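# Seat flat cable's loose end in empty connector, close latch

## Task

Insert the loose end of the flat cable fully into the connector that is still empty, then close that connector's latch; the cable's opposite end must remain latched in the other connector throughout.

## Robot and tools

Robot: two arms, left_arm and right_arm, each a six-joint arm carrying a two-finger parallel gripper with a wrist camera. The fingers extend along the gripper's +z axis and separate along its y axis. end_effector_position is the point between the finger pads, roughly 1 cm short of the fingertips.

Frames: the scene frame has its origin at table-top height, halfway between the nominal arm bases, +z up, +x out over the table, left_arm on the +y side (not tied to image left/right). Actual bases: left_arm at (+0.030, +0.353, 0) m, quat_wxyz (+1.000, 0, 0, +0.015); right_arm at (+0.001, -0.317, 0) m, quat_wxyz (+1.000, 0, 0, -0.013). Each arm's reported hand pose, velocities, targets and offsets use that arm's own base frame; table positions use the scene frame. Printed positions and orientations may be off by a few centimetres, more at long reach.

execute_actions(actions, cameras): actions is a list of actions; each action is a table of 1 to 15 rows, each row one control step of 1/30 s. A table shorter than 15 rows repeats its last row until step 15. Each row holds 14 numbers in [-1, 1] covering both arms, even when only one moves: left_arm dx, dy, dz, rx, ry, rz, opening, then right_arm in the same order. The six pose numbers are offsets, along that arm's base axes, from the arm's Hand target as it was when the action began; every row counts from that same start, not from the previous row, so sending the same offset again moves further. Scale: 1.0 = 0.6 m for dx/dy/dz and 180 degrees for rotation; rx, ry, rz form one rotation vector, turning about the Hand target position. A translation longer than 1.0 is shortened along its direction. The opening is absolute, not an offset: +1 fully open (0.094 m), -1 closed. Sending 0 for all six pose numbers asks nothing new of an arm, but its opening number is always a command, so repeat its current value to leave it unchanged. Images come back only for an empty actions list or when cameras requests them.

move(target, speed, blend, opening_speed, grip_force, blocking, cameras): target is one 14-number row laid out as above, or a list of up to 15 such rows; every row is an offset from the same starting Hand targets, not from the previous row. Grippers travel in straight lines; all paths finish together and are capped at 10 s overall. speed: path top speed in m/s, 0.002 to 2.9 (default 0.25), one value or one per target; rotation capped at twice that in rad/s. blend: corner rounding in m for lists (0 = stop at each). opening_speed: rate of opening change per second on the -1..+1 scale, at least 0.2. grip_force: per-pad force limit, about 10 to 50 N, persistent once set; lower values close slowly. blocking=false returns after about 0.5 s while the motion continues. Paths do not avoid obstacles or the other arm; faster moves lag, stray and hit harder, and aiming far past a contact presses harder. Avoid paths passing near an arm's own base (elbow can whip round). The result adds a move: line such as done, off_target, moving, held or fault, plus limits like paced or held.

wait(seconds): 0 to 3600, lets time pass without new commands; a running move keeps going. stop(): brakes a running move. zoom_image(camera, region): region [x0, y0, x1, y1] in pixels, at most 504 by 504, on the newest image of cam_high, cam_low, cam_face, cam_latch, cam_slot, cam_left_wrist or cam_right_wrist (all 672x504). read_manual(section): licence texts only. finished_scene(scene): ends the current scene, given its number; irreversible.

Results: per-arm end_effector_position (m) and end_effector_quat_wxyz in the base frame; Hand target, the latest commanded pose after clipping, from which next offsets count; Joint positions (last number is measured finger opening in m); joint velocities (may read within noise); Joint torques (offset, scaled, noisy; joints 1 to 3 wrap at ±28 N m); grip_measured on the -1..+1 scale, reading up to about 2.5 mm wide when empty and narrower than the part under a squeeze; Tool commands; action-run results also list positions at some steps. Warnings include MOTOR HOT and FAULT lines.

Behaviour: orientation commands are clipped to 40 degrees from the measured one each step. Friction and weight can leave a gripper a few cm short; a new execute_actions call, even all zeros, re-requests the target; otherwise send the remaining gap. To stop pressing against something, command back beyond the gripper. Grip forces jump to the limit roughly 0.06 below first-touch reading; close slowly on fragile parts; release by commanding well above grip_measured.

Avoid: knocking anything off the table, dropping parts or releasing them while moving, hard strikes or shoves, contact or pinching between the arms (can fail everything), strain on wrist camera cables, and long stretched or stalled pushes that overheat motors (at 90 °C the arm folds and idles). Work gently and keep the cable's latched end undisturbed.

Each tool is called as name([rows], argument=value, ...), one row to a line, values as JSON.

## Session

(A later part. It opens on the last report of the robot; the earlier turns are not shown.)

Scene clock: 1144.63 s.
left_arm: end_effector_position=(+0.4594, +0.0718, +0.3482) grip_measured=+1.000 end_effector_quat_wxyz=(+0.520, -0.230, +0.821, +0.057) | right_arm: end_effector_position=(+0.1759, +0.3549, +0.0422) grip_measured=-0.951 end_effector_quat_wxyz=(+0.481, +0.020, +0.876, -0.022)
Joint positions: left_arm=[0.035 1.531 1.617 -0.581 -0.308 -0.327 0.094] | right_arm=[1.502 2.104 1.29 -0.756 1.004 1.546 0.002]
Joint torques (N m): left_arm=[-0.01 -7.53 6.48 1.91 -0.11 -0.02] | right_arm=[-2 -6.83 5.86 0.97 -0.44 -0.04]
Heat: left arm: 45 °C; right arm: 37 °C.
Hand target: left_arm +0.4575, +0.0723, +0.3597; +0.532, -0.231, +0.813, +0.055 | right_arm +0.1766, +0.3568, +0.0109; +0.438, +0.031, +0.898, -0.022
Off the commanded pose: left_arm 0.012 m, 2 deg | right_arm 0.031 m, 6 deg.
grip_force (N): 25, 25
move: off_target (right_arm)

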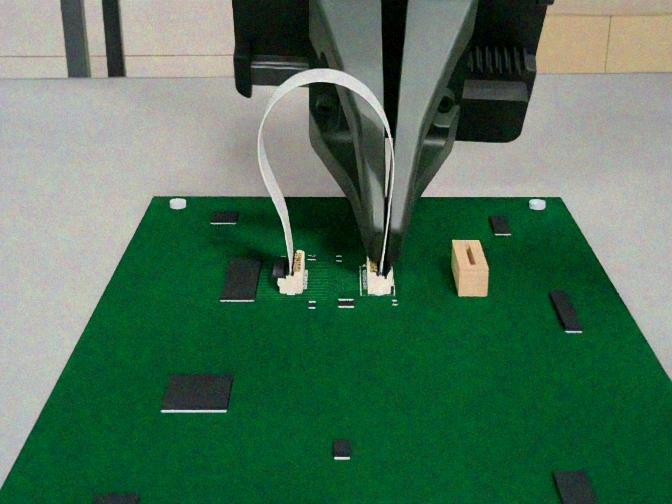

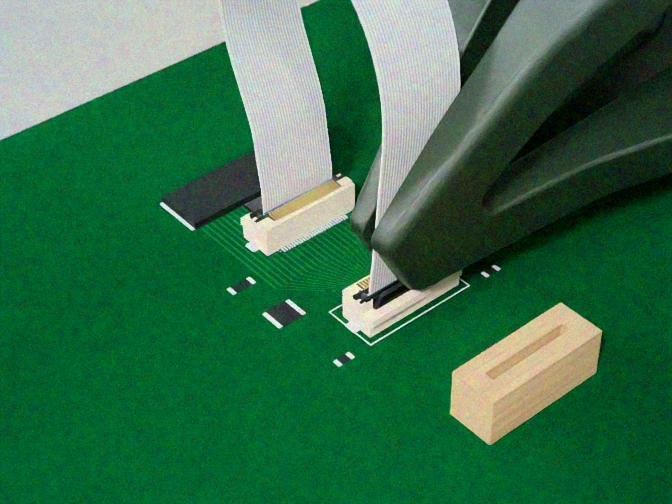

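move(target=[0,0,0,0,0,0,1,-0.006,0.0017,-0.01,0.0003,0.008,0,-0.95], speed=0.02, cameras=["cam_latch","cam_slot"])

zoom_image(camera="cam_latch", region=[340, 190, 440, 310])

zoom_image(camera="cam_slot", region=[320, 190, 480, 350])

Scene clock: 1196.97 s.
left_arm: end_effector_position=(+0.4594, +0.0718, +0.3482) grip_measured=+1.000 end_effector_quat_wxyz=(+0.520, -0.230, +0.821, +0.057) | right_arm: end_effector_position=(+0.1757, +0.3550, +0.0419) grip_measured=-0.950 end_effector_quat_wxyz=(+0.480, +0.020, +0.877, -0.022)
Joint positions: left_arm=[0.035 1.531 1.617 -0.581 -0.308 -0.327 0.094] | right_arm=[1.502 2.104 1.29 -0.756 1.002 1.546 0.002]
Joint torques (N m): left_arm=[-0.01 -7.53 6.46 1.9 -0.11 -0.02] | right_arm=[-1.81 -6.22 6.24 0.96 -0.68 0.01]
Heat: left arm: 45 °C; right arm: 37 °C.
Hand target: left_arm +0.4575, +0.0723, +0.3597; +0.532, -0.231, +0.813, +0.055 | right_arm +0.1730, +0.3579, +0.0048; +0.426, +0.031, +0.904, -0.022
Off the commanded pose: left_arm 0.012 m, 2 deg | right_arm 0.037 m, 7 deg.
grip_force (N): 25, 25
move: off_target (right_arm)

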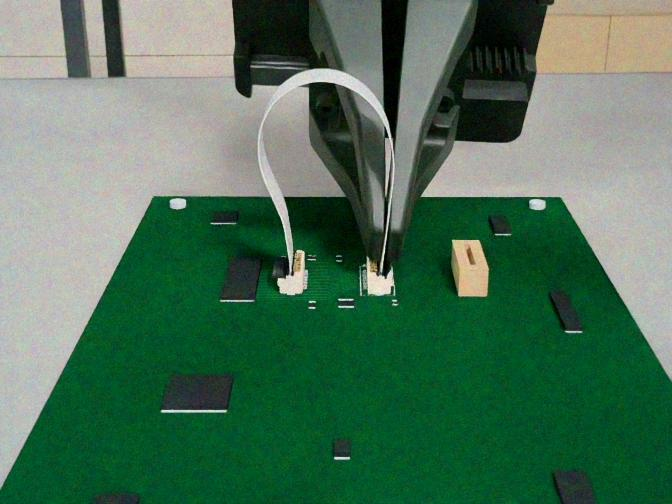

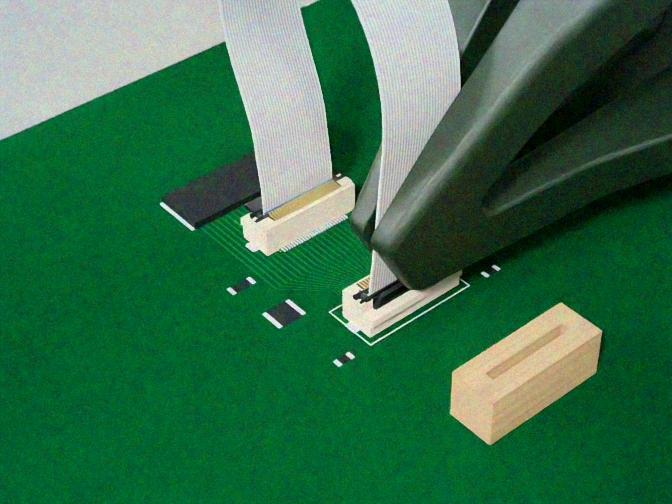

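Scaled by 4.200 from the camera's image (finer frame: 960x720).

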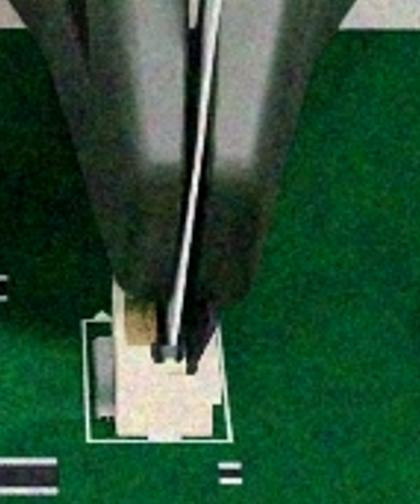

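Scaled by 3.150 from the camera's image (finer frame: 960x720).

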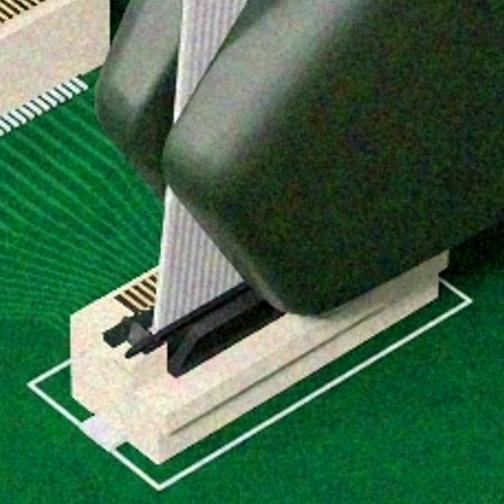

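execute_actions(actions=[], cameras=["cam_face","cam_low"])

zoom_image(camera="cam_face", region=[210, 120, 340, 240])

zoom_image(camera="cam_low", region=[200, 100, 480, 380])

Scene clock: 1204.67 s.
left_arm: end_effector_position=(+0.4594, +0.0718, +0.3482) grip_measured=+1.000 end_effector_quat_wxyz=(+0.520, -0.230, +0.821, +0.057) | right_arm: end_effector_position=(+0.1757, +0.3550, +0.0419) grip_measured=-0.950 end_effector_quat_wxyz=(+0.480, +0.020, +0.877, -0.022)
Joint positions: left_arm=[0.035 1.531 1.617 -0.581 -0.308 -0.327 0.094] | right_arm=[1.502 2.104 1.29 -0.756 1.002 1.546 0.002]
Joint velocities: within noise
Joint torques (N m): left_arm=[-0.02 -7.53 6.46 1.9 -0.11 -0.02] | right_arm=[-1.72 -6.28 6.22 0.97 -0.67 0.06]
Heat: left arm: 45 °C; right arm: 37 °C.
Hand target: left_arm +0.4575, +0.0723, +0.3597; +0.532, -0.231, +0.813, +0.055 | right_arm +0.1730, +0.3579, +0.0048; +0.426, +0.031, +0.904, -0.022
Tool commands: left_gripper/opening=+1.0 right_gripper/opening=-0.95
Off the commanded pose: left_arm 0.012 m, 2 deg | right_arm 0.037 m, 7 deg.
grip_force (N): 25, 25
Images, in order (width x height): cam_low 672x504, cam_face 672x504.

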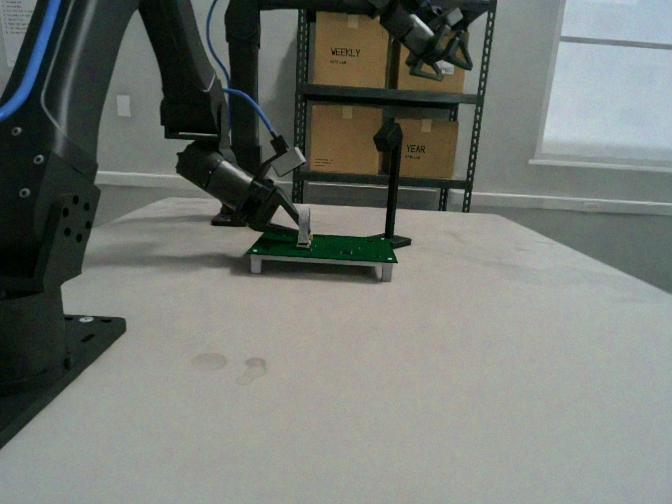

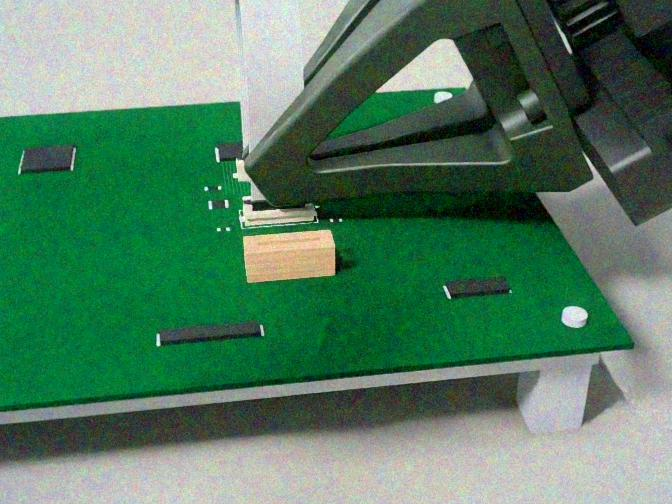

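Scaled by 3.877 from the camera's image (finer frame: 960x720).

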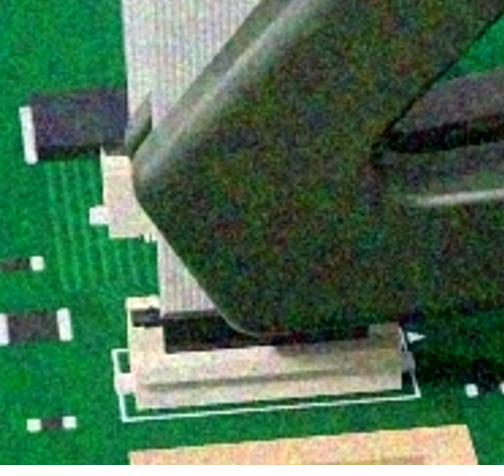

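Scaled by 1.800 from the camera's image (finer frame: 960x720).

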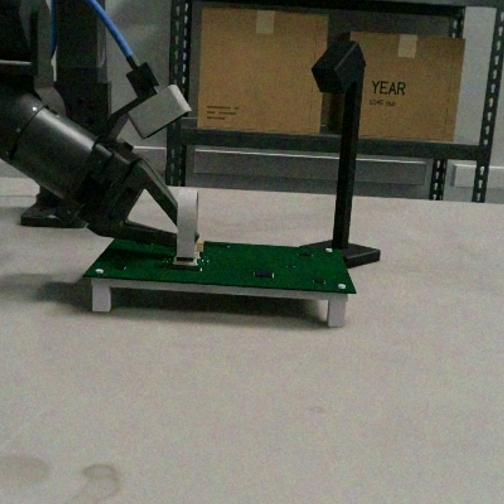

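move(target=[0,0,0,0,0,0,1,-0.003,0.0017,-0.01,0.0003,0.003,0,-0.95], speed=0.02, cameras=["cam_latch"])

zoom_image(camera="cam_latch", region=[340, 190, 440, 310])

Scene clock: 1212.90 s.
left_arm: end_effector_position=(+0.4594, +0.0718, +0.3482) grip_measured=+1.000 end_effector_quat_wxyz=(+0.520, -0.230, +0.821, +0.057) | right_arm: end_effector_position=(+0.1757, +0.3550, +0.0419) grip_measured=-0.950 end_effector_quat_wxyz=(+0.480, +0.021, +0.877, -0.021)
Joint positions: left_arm=[0.035 1.531 1.617 -0.581 -0.308 -0.327 0.094] | right_arm=[1.502 2.104 1.29 -0.756 1.002 1.548 0.002]
Joint torques (N m): left_arm=[-0.01 -7.53 6.45 1.91 -0.11 -0.02] | right_arm=[-1.62 -5.41 6.04 1 -0.75 0.08]
Heat: left arm: 45 °C; right arm: 37 °C.
Hand target: left_arm +0.4575, +0.0723, +0.3597; +0.532, -0.231, +0.813, +0.055 | right_arm +0.1712, +0.3589, -0.0011; +0.422, +0.031, +0.906, -0.022
Off the commanded pose: left_arm 0.012 m, 2 deg | right_arm 0.043 m, 8 deg.
grip_force (N): 25, 25
move: off_target (right_arm)

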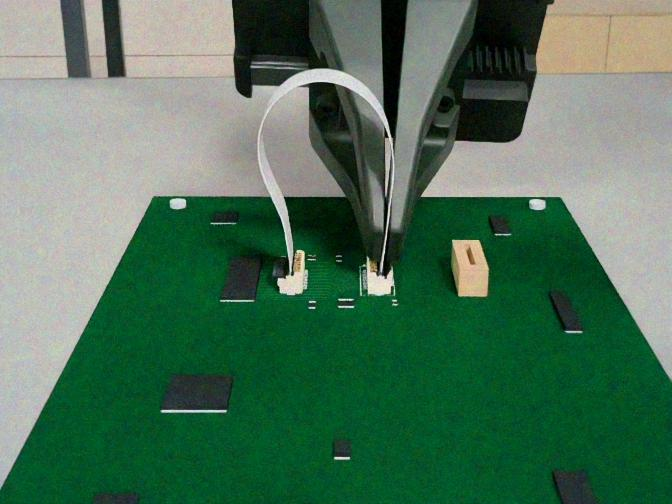

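Scaled by 4.200 from the camera's image (finer frame: 960x720).

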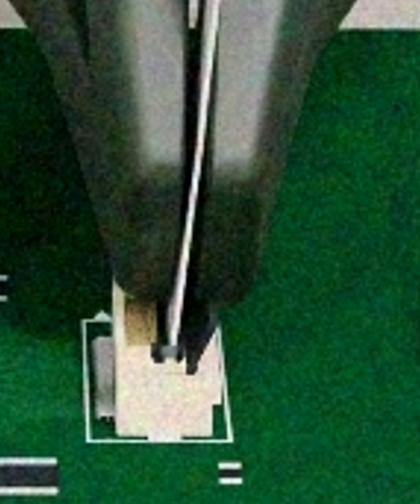

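move(target=[0,0,0,0,0,0,1,-0.002,0.0022,-0.01,0.0003,0.002,0,-0.95], speed=0.02, cameras=["cam_latch"])

zoom_image(camera="cam_latch", region=[340, 190, 440, 310])

Scene clock: 1221.70 s.
left_arm: end_effector_position=(+0.4594, +0.0718, +0.3482) grip_measured=+1.000 end_effector_quat_wxyz=(+0.520, -0.230, +0.821, +0.057) | right_arm: end_effector_position=(+0.1758, +0.3548, +0.0413) grip_measured=-0.950 end_effector_quat_wxyz=(+0.481, +0.023, +0.876, -0.020)
Joint positions: left_arm=[0.035 1.531 1.617 -0.581 -0.308 -0.327 0.094] | right_arm=[1.502 2.106 1.29 -0.755 1.004 1.554 0.002]
Joint torques (N m): left_arm=[-0.01 -7.53 6.45 1.9 -0.11 -0.02] | right_arm=[-1.28 -4.67 5.89 1.15 -0.81 0.07]
Heat: left arm: 45 °C; right arm: 37 °C.
Hand target: left_arm +0.4575, +0.0723, +0.3597; +0.532, -0.231, +0.813, +0.055 | right_arm +0.1700, +0.3602, -0.0072; +0.419, +0.031, +0.907, -0.021
Off the commanded pose: left_arm 0.012 m, 2 deg | right_arm 0.049 m, 8 deg.
grip_force (N): 25, 25
move: off_target (right_arm)

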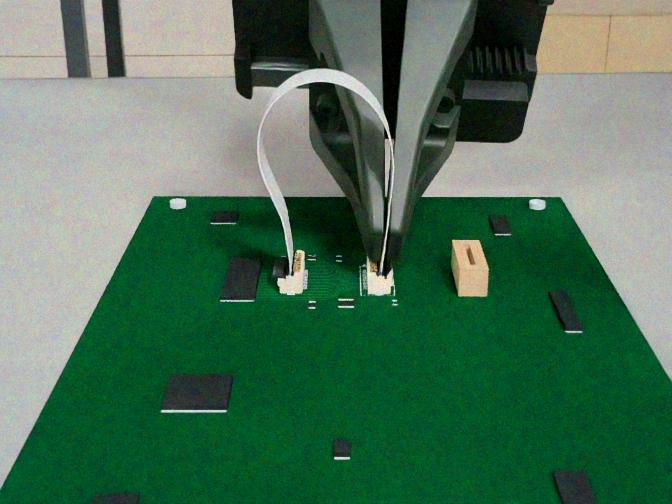

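Scaled by 4.200 from the camera's image (finer frame: 960x720).

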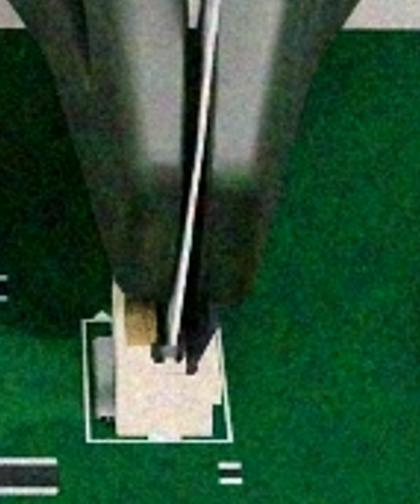

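move(target=[0,0,0,0,0,0,1,0,0.0025,-0.0083,0.0003,0,0,-0.95], speed=0.02, cameras=["cam_latch","cam_slot"])

zoom_image(camera="cam_latch", region=[340, 190, 440, 310])

zoom_image(camera="cam_slot", region=[320, 190, 480, 350])

Scene clock: 1232.00 s.
left_arm: end_effector_position=(+0.4594, +0.0718, +0.3482) grip_measured=+1.000 end_effector_quat_wxyz=(+0.520, -0.230, +0.821, +0.057) | right_arm: end_effector_position=(+0.1760, +0.3548, +0.0409) grip_measured=-0.950 end_effector_quat_wxyz=(+0.488, +0.021, +0.872, -0.022)
Joint positions: left_arm=[0.035 1.531 1.617 -0.581 -0.308 -0.327 0.094] | right_arm=[1.506 2.115 1.29 -0.755 1.021 1.56 0.002]
Joint torques (N m): left_arm=[-0.01 -7.53 6.46 1.9 -0.11 -0.02] | right_arm=[-1.52 -4.11 6.23 1.21 -0.94 0.06]
Heat: left arm: 45 °C; right arm: 36 °C.
Hand target: left_arm +0.4575, +0.0723, +0.3597; +0.532, -0.231, +0.813, +0.055 | right_arm +0.1701, +0.3617, -0.0122; +0.419, +0.031, +0.907, -0.021
Off the commanded pose: left_arm 0.012 m, 2 deg | right_arm 0.054 m, 9 deg.
grip_force (N): 25, 25
move: off_target (right_arm)

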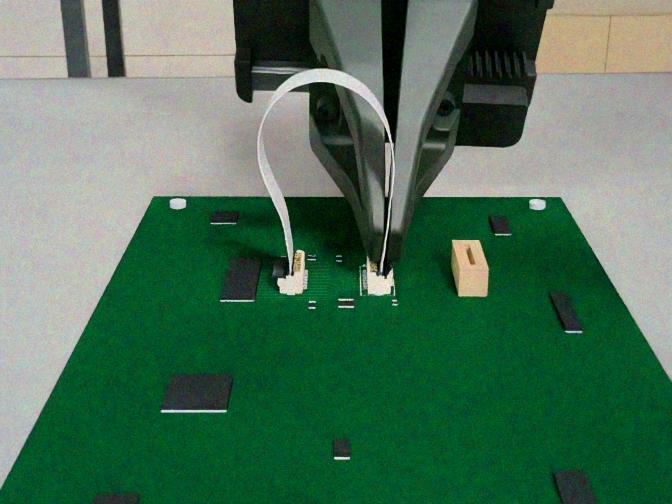

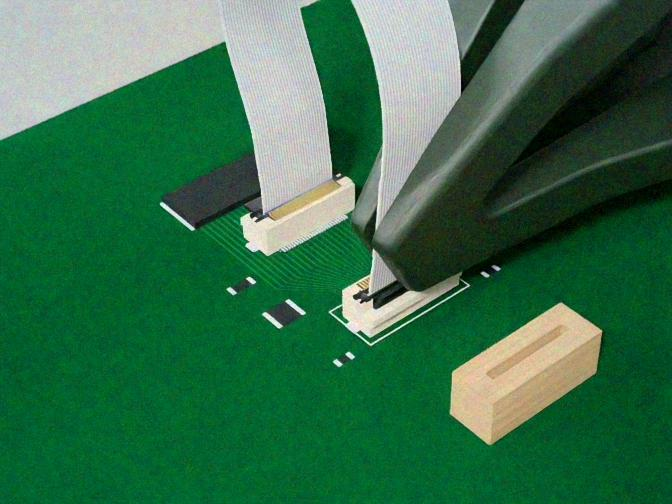

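Scaled by 4.200 from the camera's image (finer frame: 960x720).

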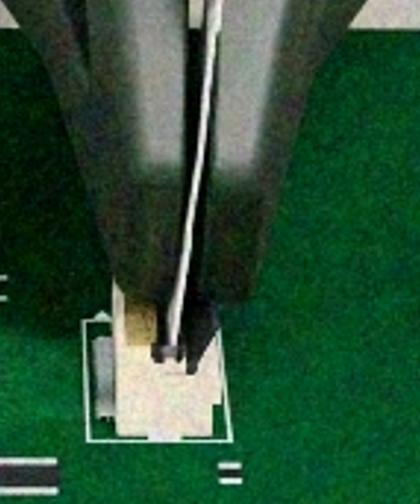

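Scaled by 3.150 from the camera's image (finer frame: 960x720).

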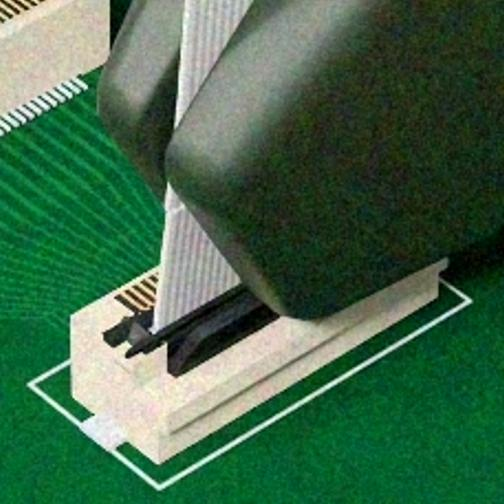

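zoom_image(camera="cam_slot", region=[335, 260, 415, 340])

zoom_image(camera="cam_slot", region=[230, 170, 360, 260])

zoom_image(camera="cam_latch", region=[260, 230, 410, 310])

Scaled by 6.300 from the camera's image (finer frame: 960x720).

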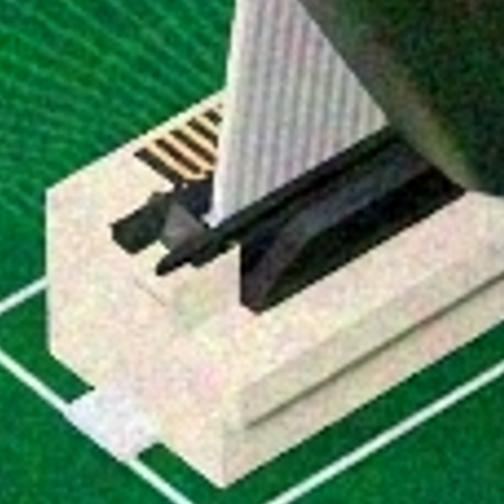

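Scaled by 3.877 from the camera's image (finer frame: 960x720).

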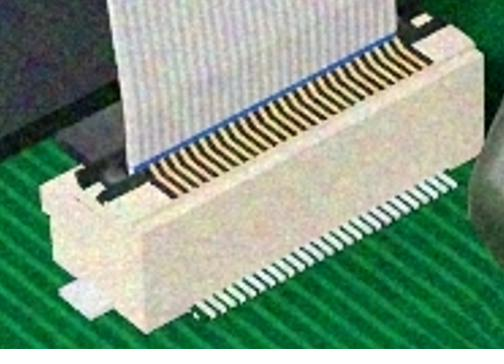

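Scaled by 3.360 from the camera's image (finer frame: 960x720).

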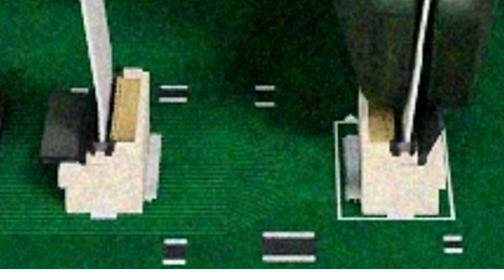

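execute_actions(actions=[], cameras=["cam_face","cam_latch","cam_right_wrist","cam_high"])

zoom_image(camera="cam_face", region=[235, 170, 325, 240])

zoom_image(camera="cam_latch", region=[355, 245, 415, 305])

Scene clock: 1325.60 s.
left_arm: end_effector_position=(+0.4594, +0.0718, +0.3482) grip_measured=+1.000 end_effector_quat_wxyz=(+0.520, -0.230, +0.821, +0.057) | right_arm: end_effector_position=(+0.1760, +0.3548, +0.0409) grip_measured=-0.950 end_effector_quat_wxyz=(+0.488, +0.021, +0.872, -0.022)
Joint positions: left_arm=[0.035 1.531 1.617 -0.581 -0.308 -0.327 0.094] | right_arm=[1.506 2.115 1.29 -0.755 1.021 1.56 0.002]
Joint velocities: within noise
Joint torques (N m): left_arm=[-0.01 -7.53 6.46 1.9 -0.11 -0.02] | right_arm=[-1.46 -4.26 6.11 1.19 -0.98 0.07]
Heat: left arm: 45 °C; right arm: 35 °C.
Hand target: left_arm +0.4575, +0.0723, +0.3597; +0.532, -0.231, +0.813, +0.055 | right_arm +0.1701, +0.3617, -0.0122; +0.419, +0.031, +0.907, -0.021
Tool commands: left_gripper/opening=+1.0 right_gripper/opening=-0.95
Off the commanded pose: left_arm 0.012 m, 2 deg | right_arm 0.054 m, 9 deg.
grip_force (N): 25, 25
Images, in order (width x height): cam_high 672x504, cam_face 672x504, cam_latch 672x504, cam_right_wrist 672x504.

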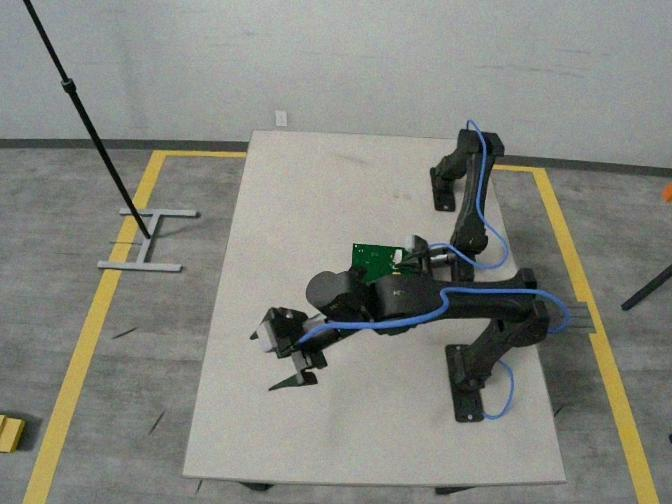

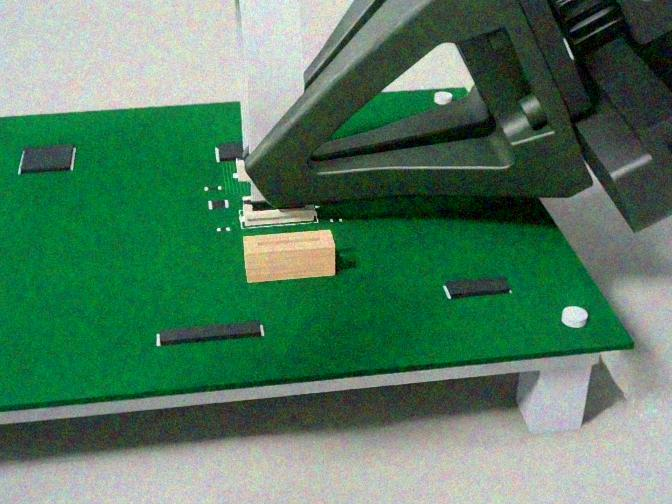

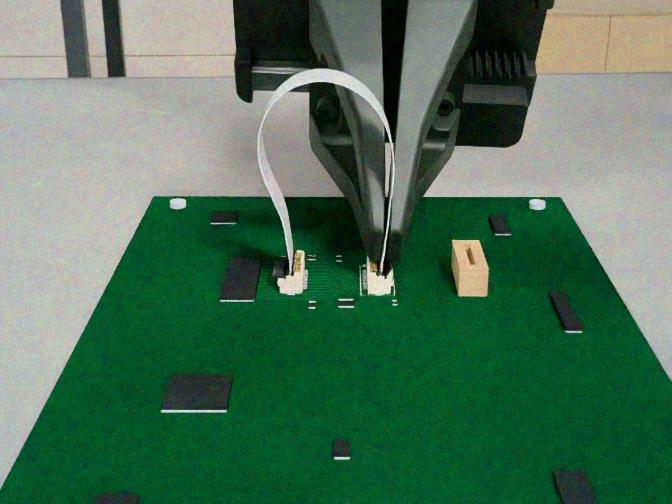

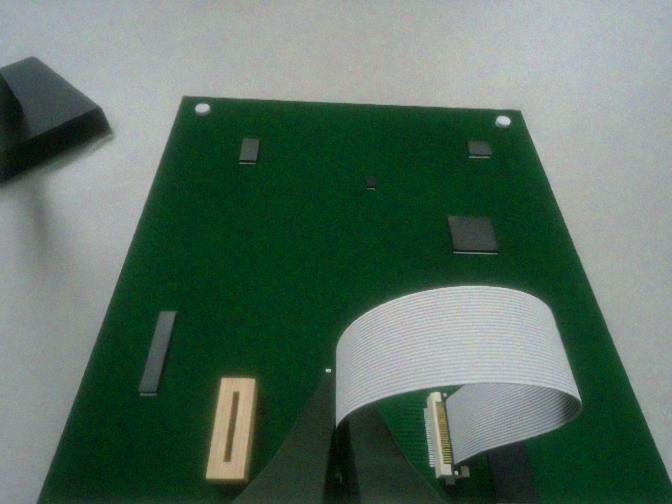

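Scaled by 5.600 from the camera's image (finer frame: 960x720).

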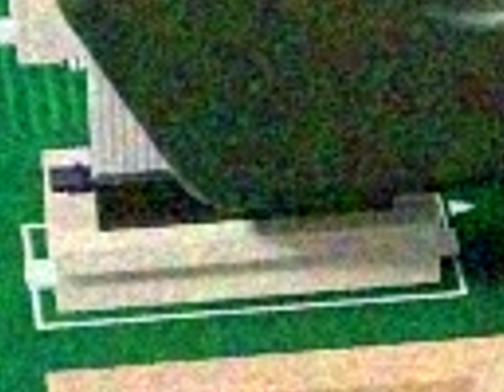

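Scaled by 8.400 from the camera's image (finer frame: 960x720).

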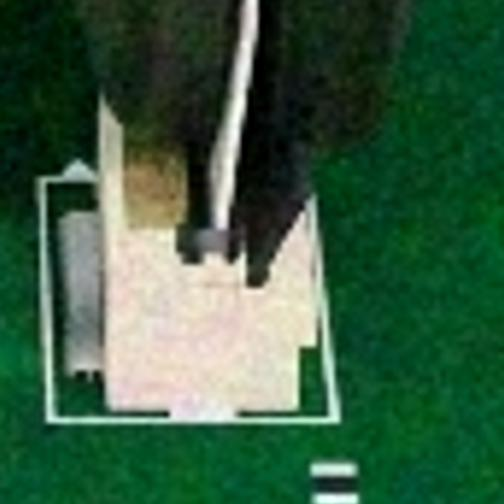

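zoom_image(camera="cam_right_wrist", region=[280, 380, 440, 504])

zoom_image(camera="cam_latch", region=[350, 225, 410, 285])

zoom_image(camera="cam_latch", region=[265, 225, 325, 305])

Scaled by 3.150 from the camera's image (finer frame: 960x720).

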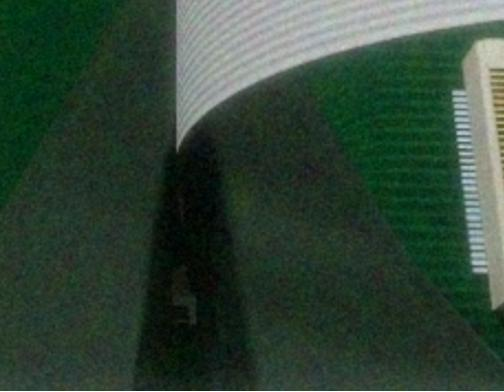

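Scaled by 8.400 from the camera's image (finer frame: 960x720).

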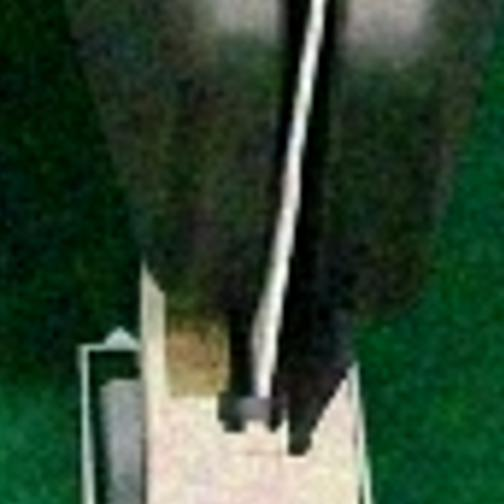

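Scaled by 6.300 from the camera's image (finer frame: 960x720).

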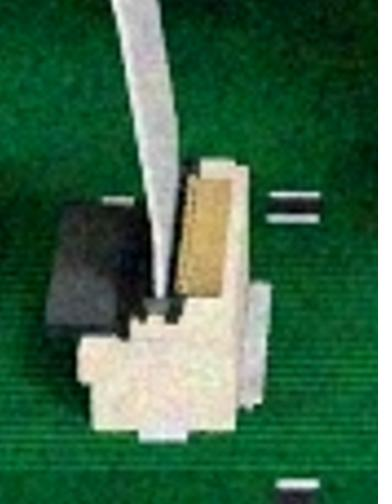

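move(target=[0,0,0,0,0,0,1,0.009,-0.011,0.055,0,-0.03,0,-0.95], speed=0.02, cameras=["cam_latch","cam_slot"])

zoom_image(camera="cam_latch", region=[350, 235, 420, 305])

zoom_image(camera="cam_slot", region=[335, 240, 435, 340])

Scene clock: 1557.93 s.
left_arm: end_effector_position=(+0.4594, +0.0718, +0.3482) grip_measured=+1.000 end_effector_quat_wxyz=(+0.520, -0.230, +0.821, +0.057) | right_arm: end_effector_position=(+0.1763, +0.3549, +0.0421) grip_measured=-0.950 end_effector_quat_wxyz=(+0.491, +0.025, +0.870, -0.020)
Joint positions: left_arm=[0.035 1.531 1.617 -0.581 -0.308 -0.327 0.094] | right_arm=[1.508 2.115 1.29 -0.756 1.028 1.569 0.002]
Joint torques (N m): left_arm=[0.02 -7.51 6.48 1.9 -0.11 -0.02] | right_arm=[-1.07 -8.47 5.53 0.79 -0.12 0.03]
Heat: left arm: 45 °C; right arm: 34 °C.
Hand target: left_arm +0.4575, +0.0723, +0.3597; +0.532, -0.231, +0.813, +0.055 | right_arm +0.1755, +0.3551, +0.0208; +0.461, +0.032, +0.886, -0.019
Off the commanded pose: left_arm 0.012 m, 2 deg | right_arm 0.021 m, 4 deg.
grip_force (N): 25, 25
move: off_target (right_arm)

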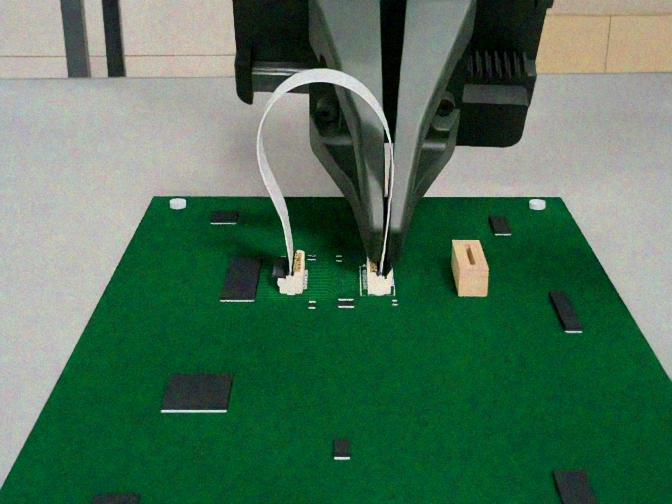

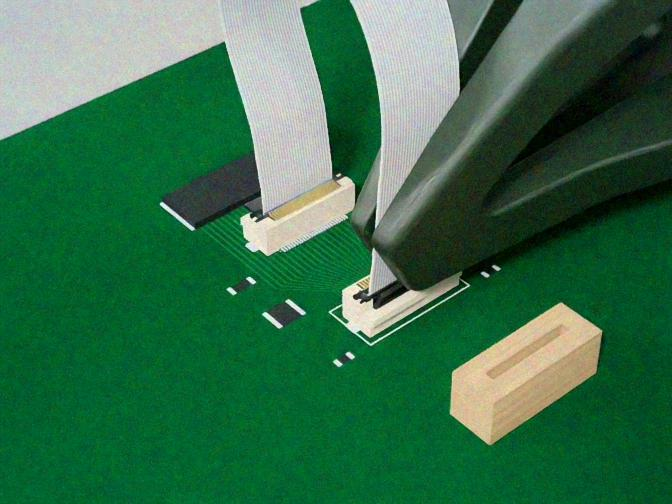

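Scaled by 7.200 from the camera's image (finer frame: 960x720).

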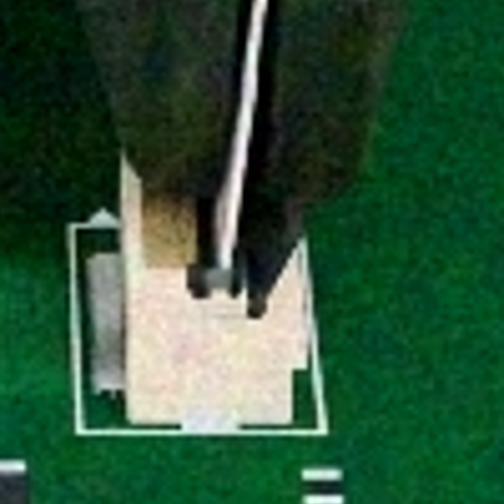

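Scaled by 5.040 from the camera's image (finer frame: 960x720).

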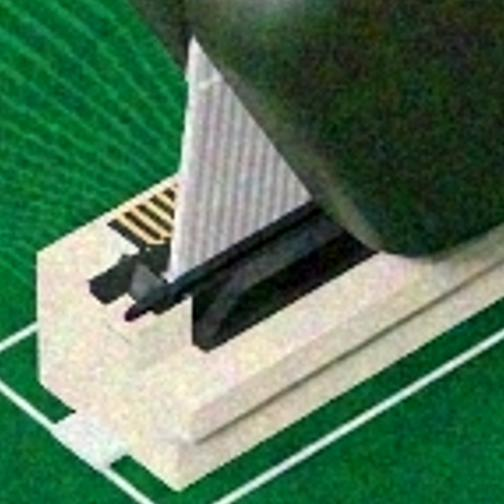

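move(target=[0,0,0,0,0,0,1,0,-0.004,0.028,0,0,0,-0.93], speed=0.02, cameras=["cam_latch","cam_slot","cam_face"])

zoom_image(camera="cam_latch", region=[350, 235, 420, 305])

zoom_image(camera="cam_face", region=[235, 170, 325, 240])

Scene clock: 1571.13 s.
left_arm: end_effector_position=(+0.4594, +0.0718, +0.3482) grip_measured=+1.000 end_effector_quat_wxyz=(+0.520, -0.230, +0.821, +0.057) | right_arm: end_effector_position=(+0.1763, +0.3550, +0.0427) grip_measured=-0.931 end_effector_quat_wxyz=(+0.484, +0.028, +0.874, -0.017)
Joint positions: left_arm=[0.035 1.531 1.617 -0.581 -0.308 -0.327 0.094] | right_arm=[1.503 2.105 1.29 -0.755 1.011 1.567 0.003]
Joint torques (N m): left_arm=[0.01 -7.53 6.46 1.9 -0.11 -0.01] | right_arm=[-1.01 -11.32 6.11 0.35 0 -0.03]
Heat: left arm: 45 °C; right arm: 35 °C.
Hand target: left_arm +0.4575, +0.0723, +0.3597; +0.532, -0.231, +0.813, +0.055 | right_arm +0.1754, +0.3527, +0.0376; +0.461, +0.032, +0.886, -0.019
Off the commanded pose: left_arm 0.012 m, 2 deg | right_arm 0.006 m, 3 deg.
grip_force (N): 25, 25
move: off_target (right_arm)
Images, in order (width x height): cam_face 672x504, cam_latch 672x504, cam_slot 672x504.

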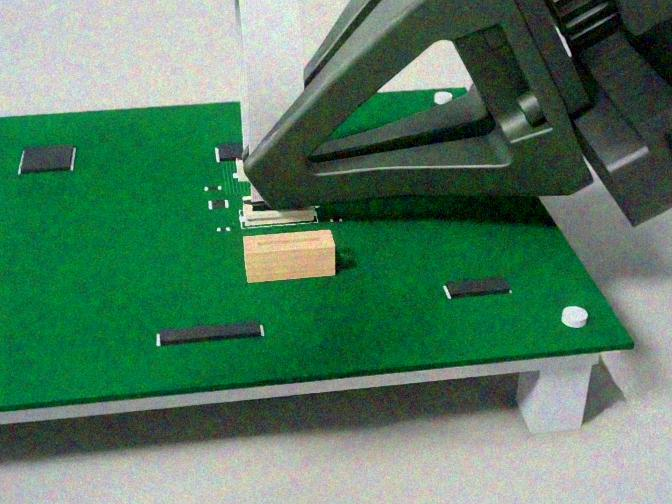

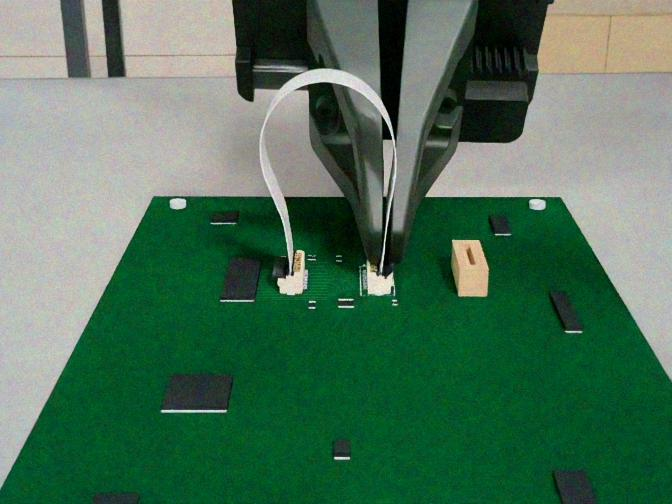

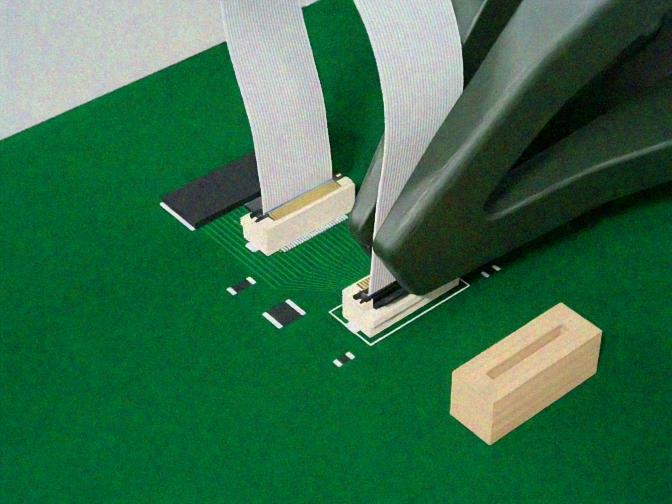

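Scaled by 7.200 from the camera's image (finer frame: 960x720).

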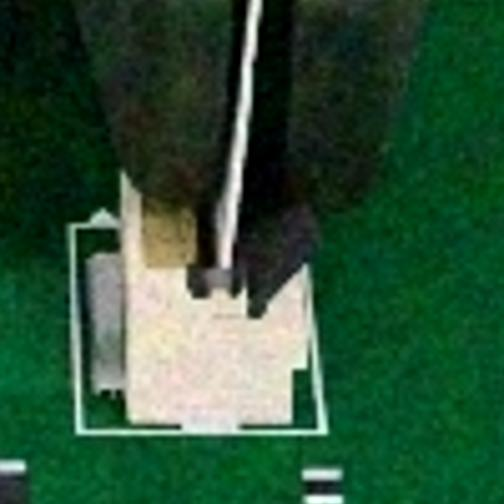

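Scaled by 5.600 from the camera's image (finer frame: 960x720).

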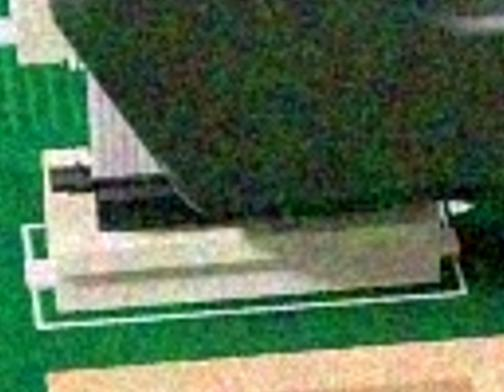

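move(target=[0,0,0,0,0,0,1,0,0,-0.010,0,0,0,-0.89], speed=0.02, opening_speed=0.2, cameras=["cam_latch","cam_slot","cam_face"])

zoom_image(camera="cam_latch", region=[350, 235, 420, 305])

zoom_image(camera="cam_slot", region=[335, 240, 435, 340])

zoom_image(camera="cam_face", region=[235, 170, 325, 240])

Scene clock: 1582.30 s.
left_arm: end_effector_position=(+0.4594, +0.0718, +0.3482) grip_measured=+1.000 end_effector_quat_wxyz=(+0.520, -0.230, +0.821, +0.057) | right_arm: end_effector_position=(+0.1762, +0.3549, +0.0423) grip_measured=-0.892 end_effector_quat_wxyz=(+0.483, +0.028, +0.875, -0.017)
Joint positions: left_arm=[0.035 1.531 1.617 -0.581 -0.308 -0.327 0.094] | right_arm=[1.503 2.105 1.29 -0.755 1.009 1.566 0.005]
Joint torques (N m): left_arm=[0.01 -7.54 6.46 1.9 -0.11 -0.02] | right_arm=[-1.1 -9.95 5.26 0.53 0.04 -0.04]
Heat: left arm: 45 °C; right arm: 35 °C.
Hand target: left_arm +0.4575, +0.0723, +0.3597; +0.532, -0.231, +0.813, +0.055 | right_arm +0.1753, +0.3528, +0.0316; +0.461, +0.032, +0.886, -0.019
Off the commanded pose: left_arm 0.012 m, 2 deg | right_arm 0.011 m, 3 deg.
grip_force (N): 25, 25
move: off_target (right_arm)
Images, in order (width x height): cam_face 672x504, cam_latch 672x504, cam_slot 672x504.

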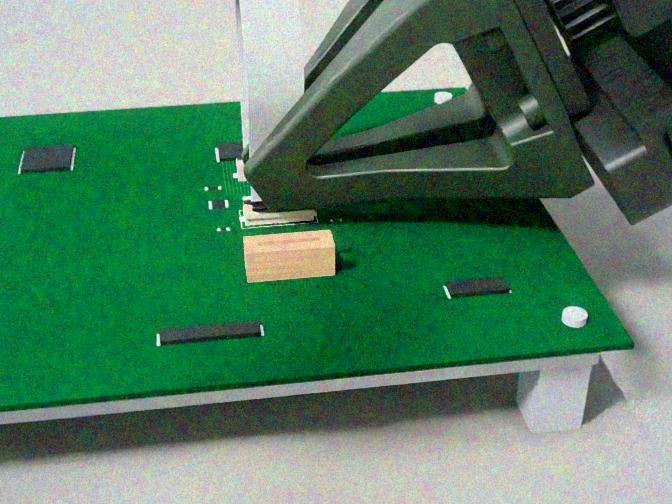

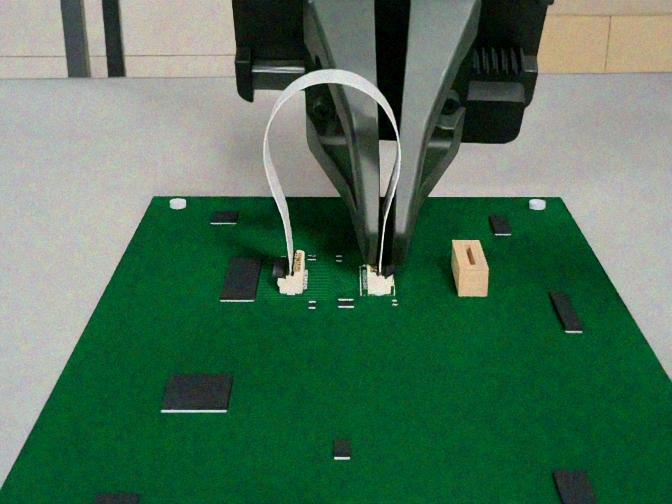

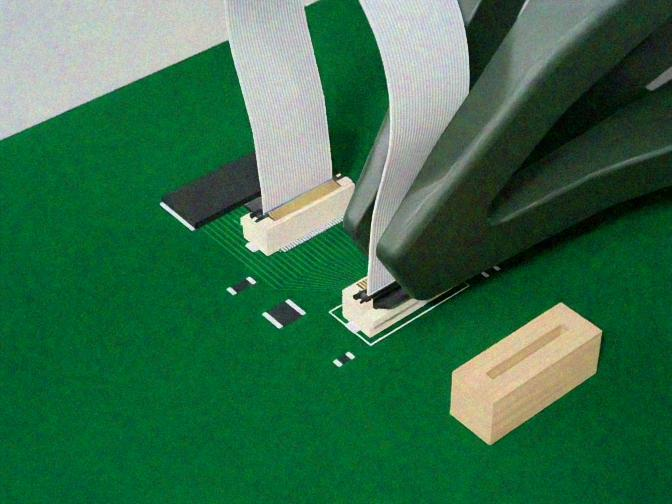

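Scaled by 7.200 from the camera's image (finer frame: 960x720).

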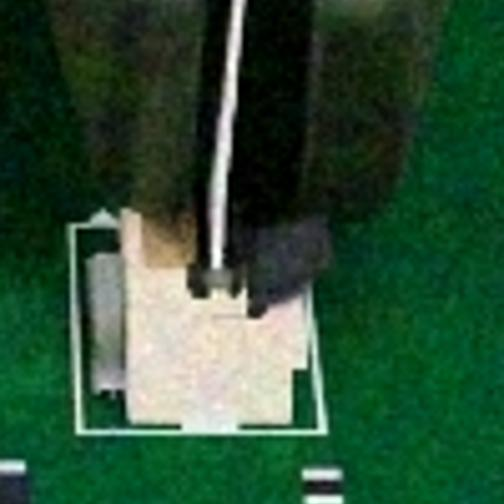

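Scaled by 5.040 from the camera's image (finer frame: 960x720).

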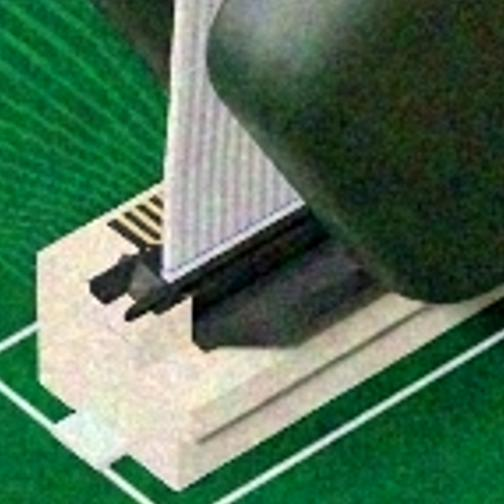

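Scaled by 5.600 from the camera's image (finer frame: 960x720).

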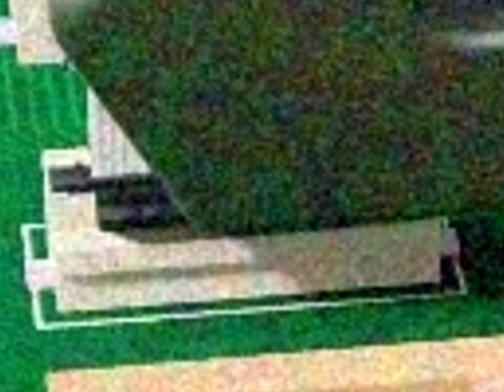

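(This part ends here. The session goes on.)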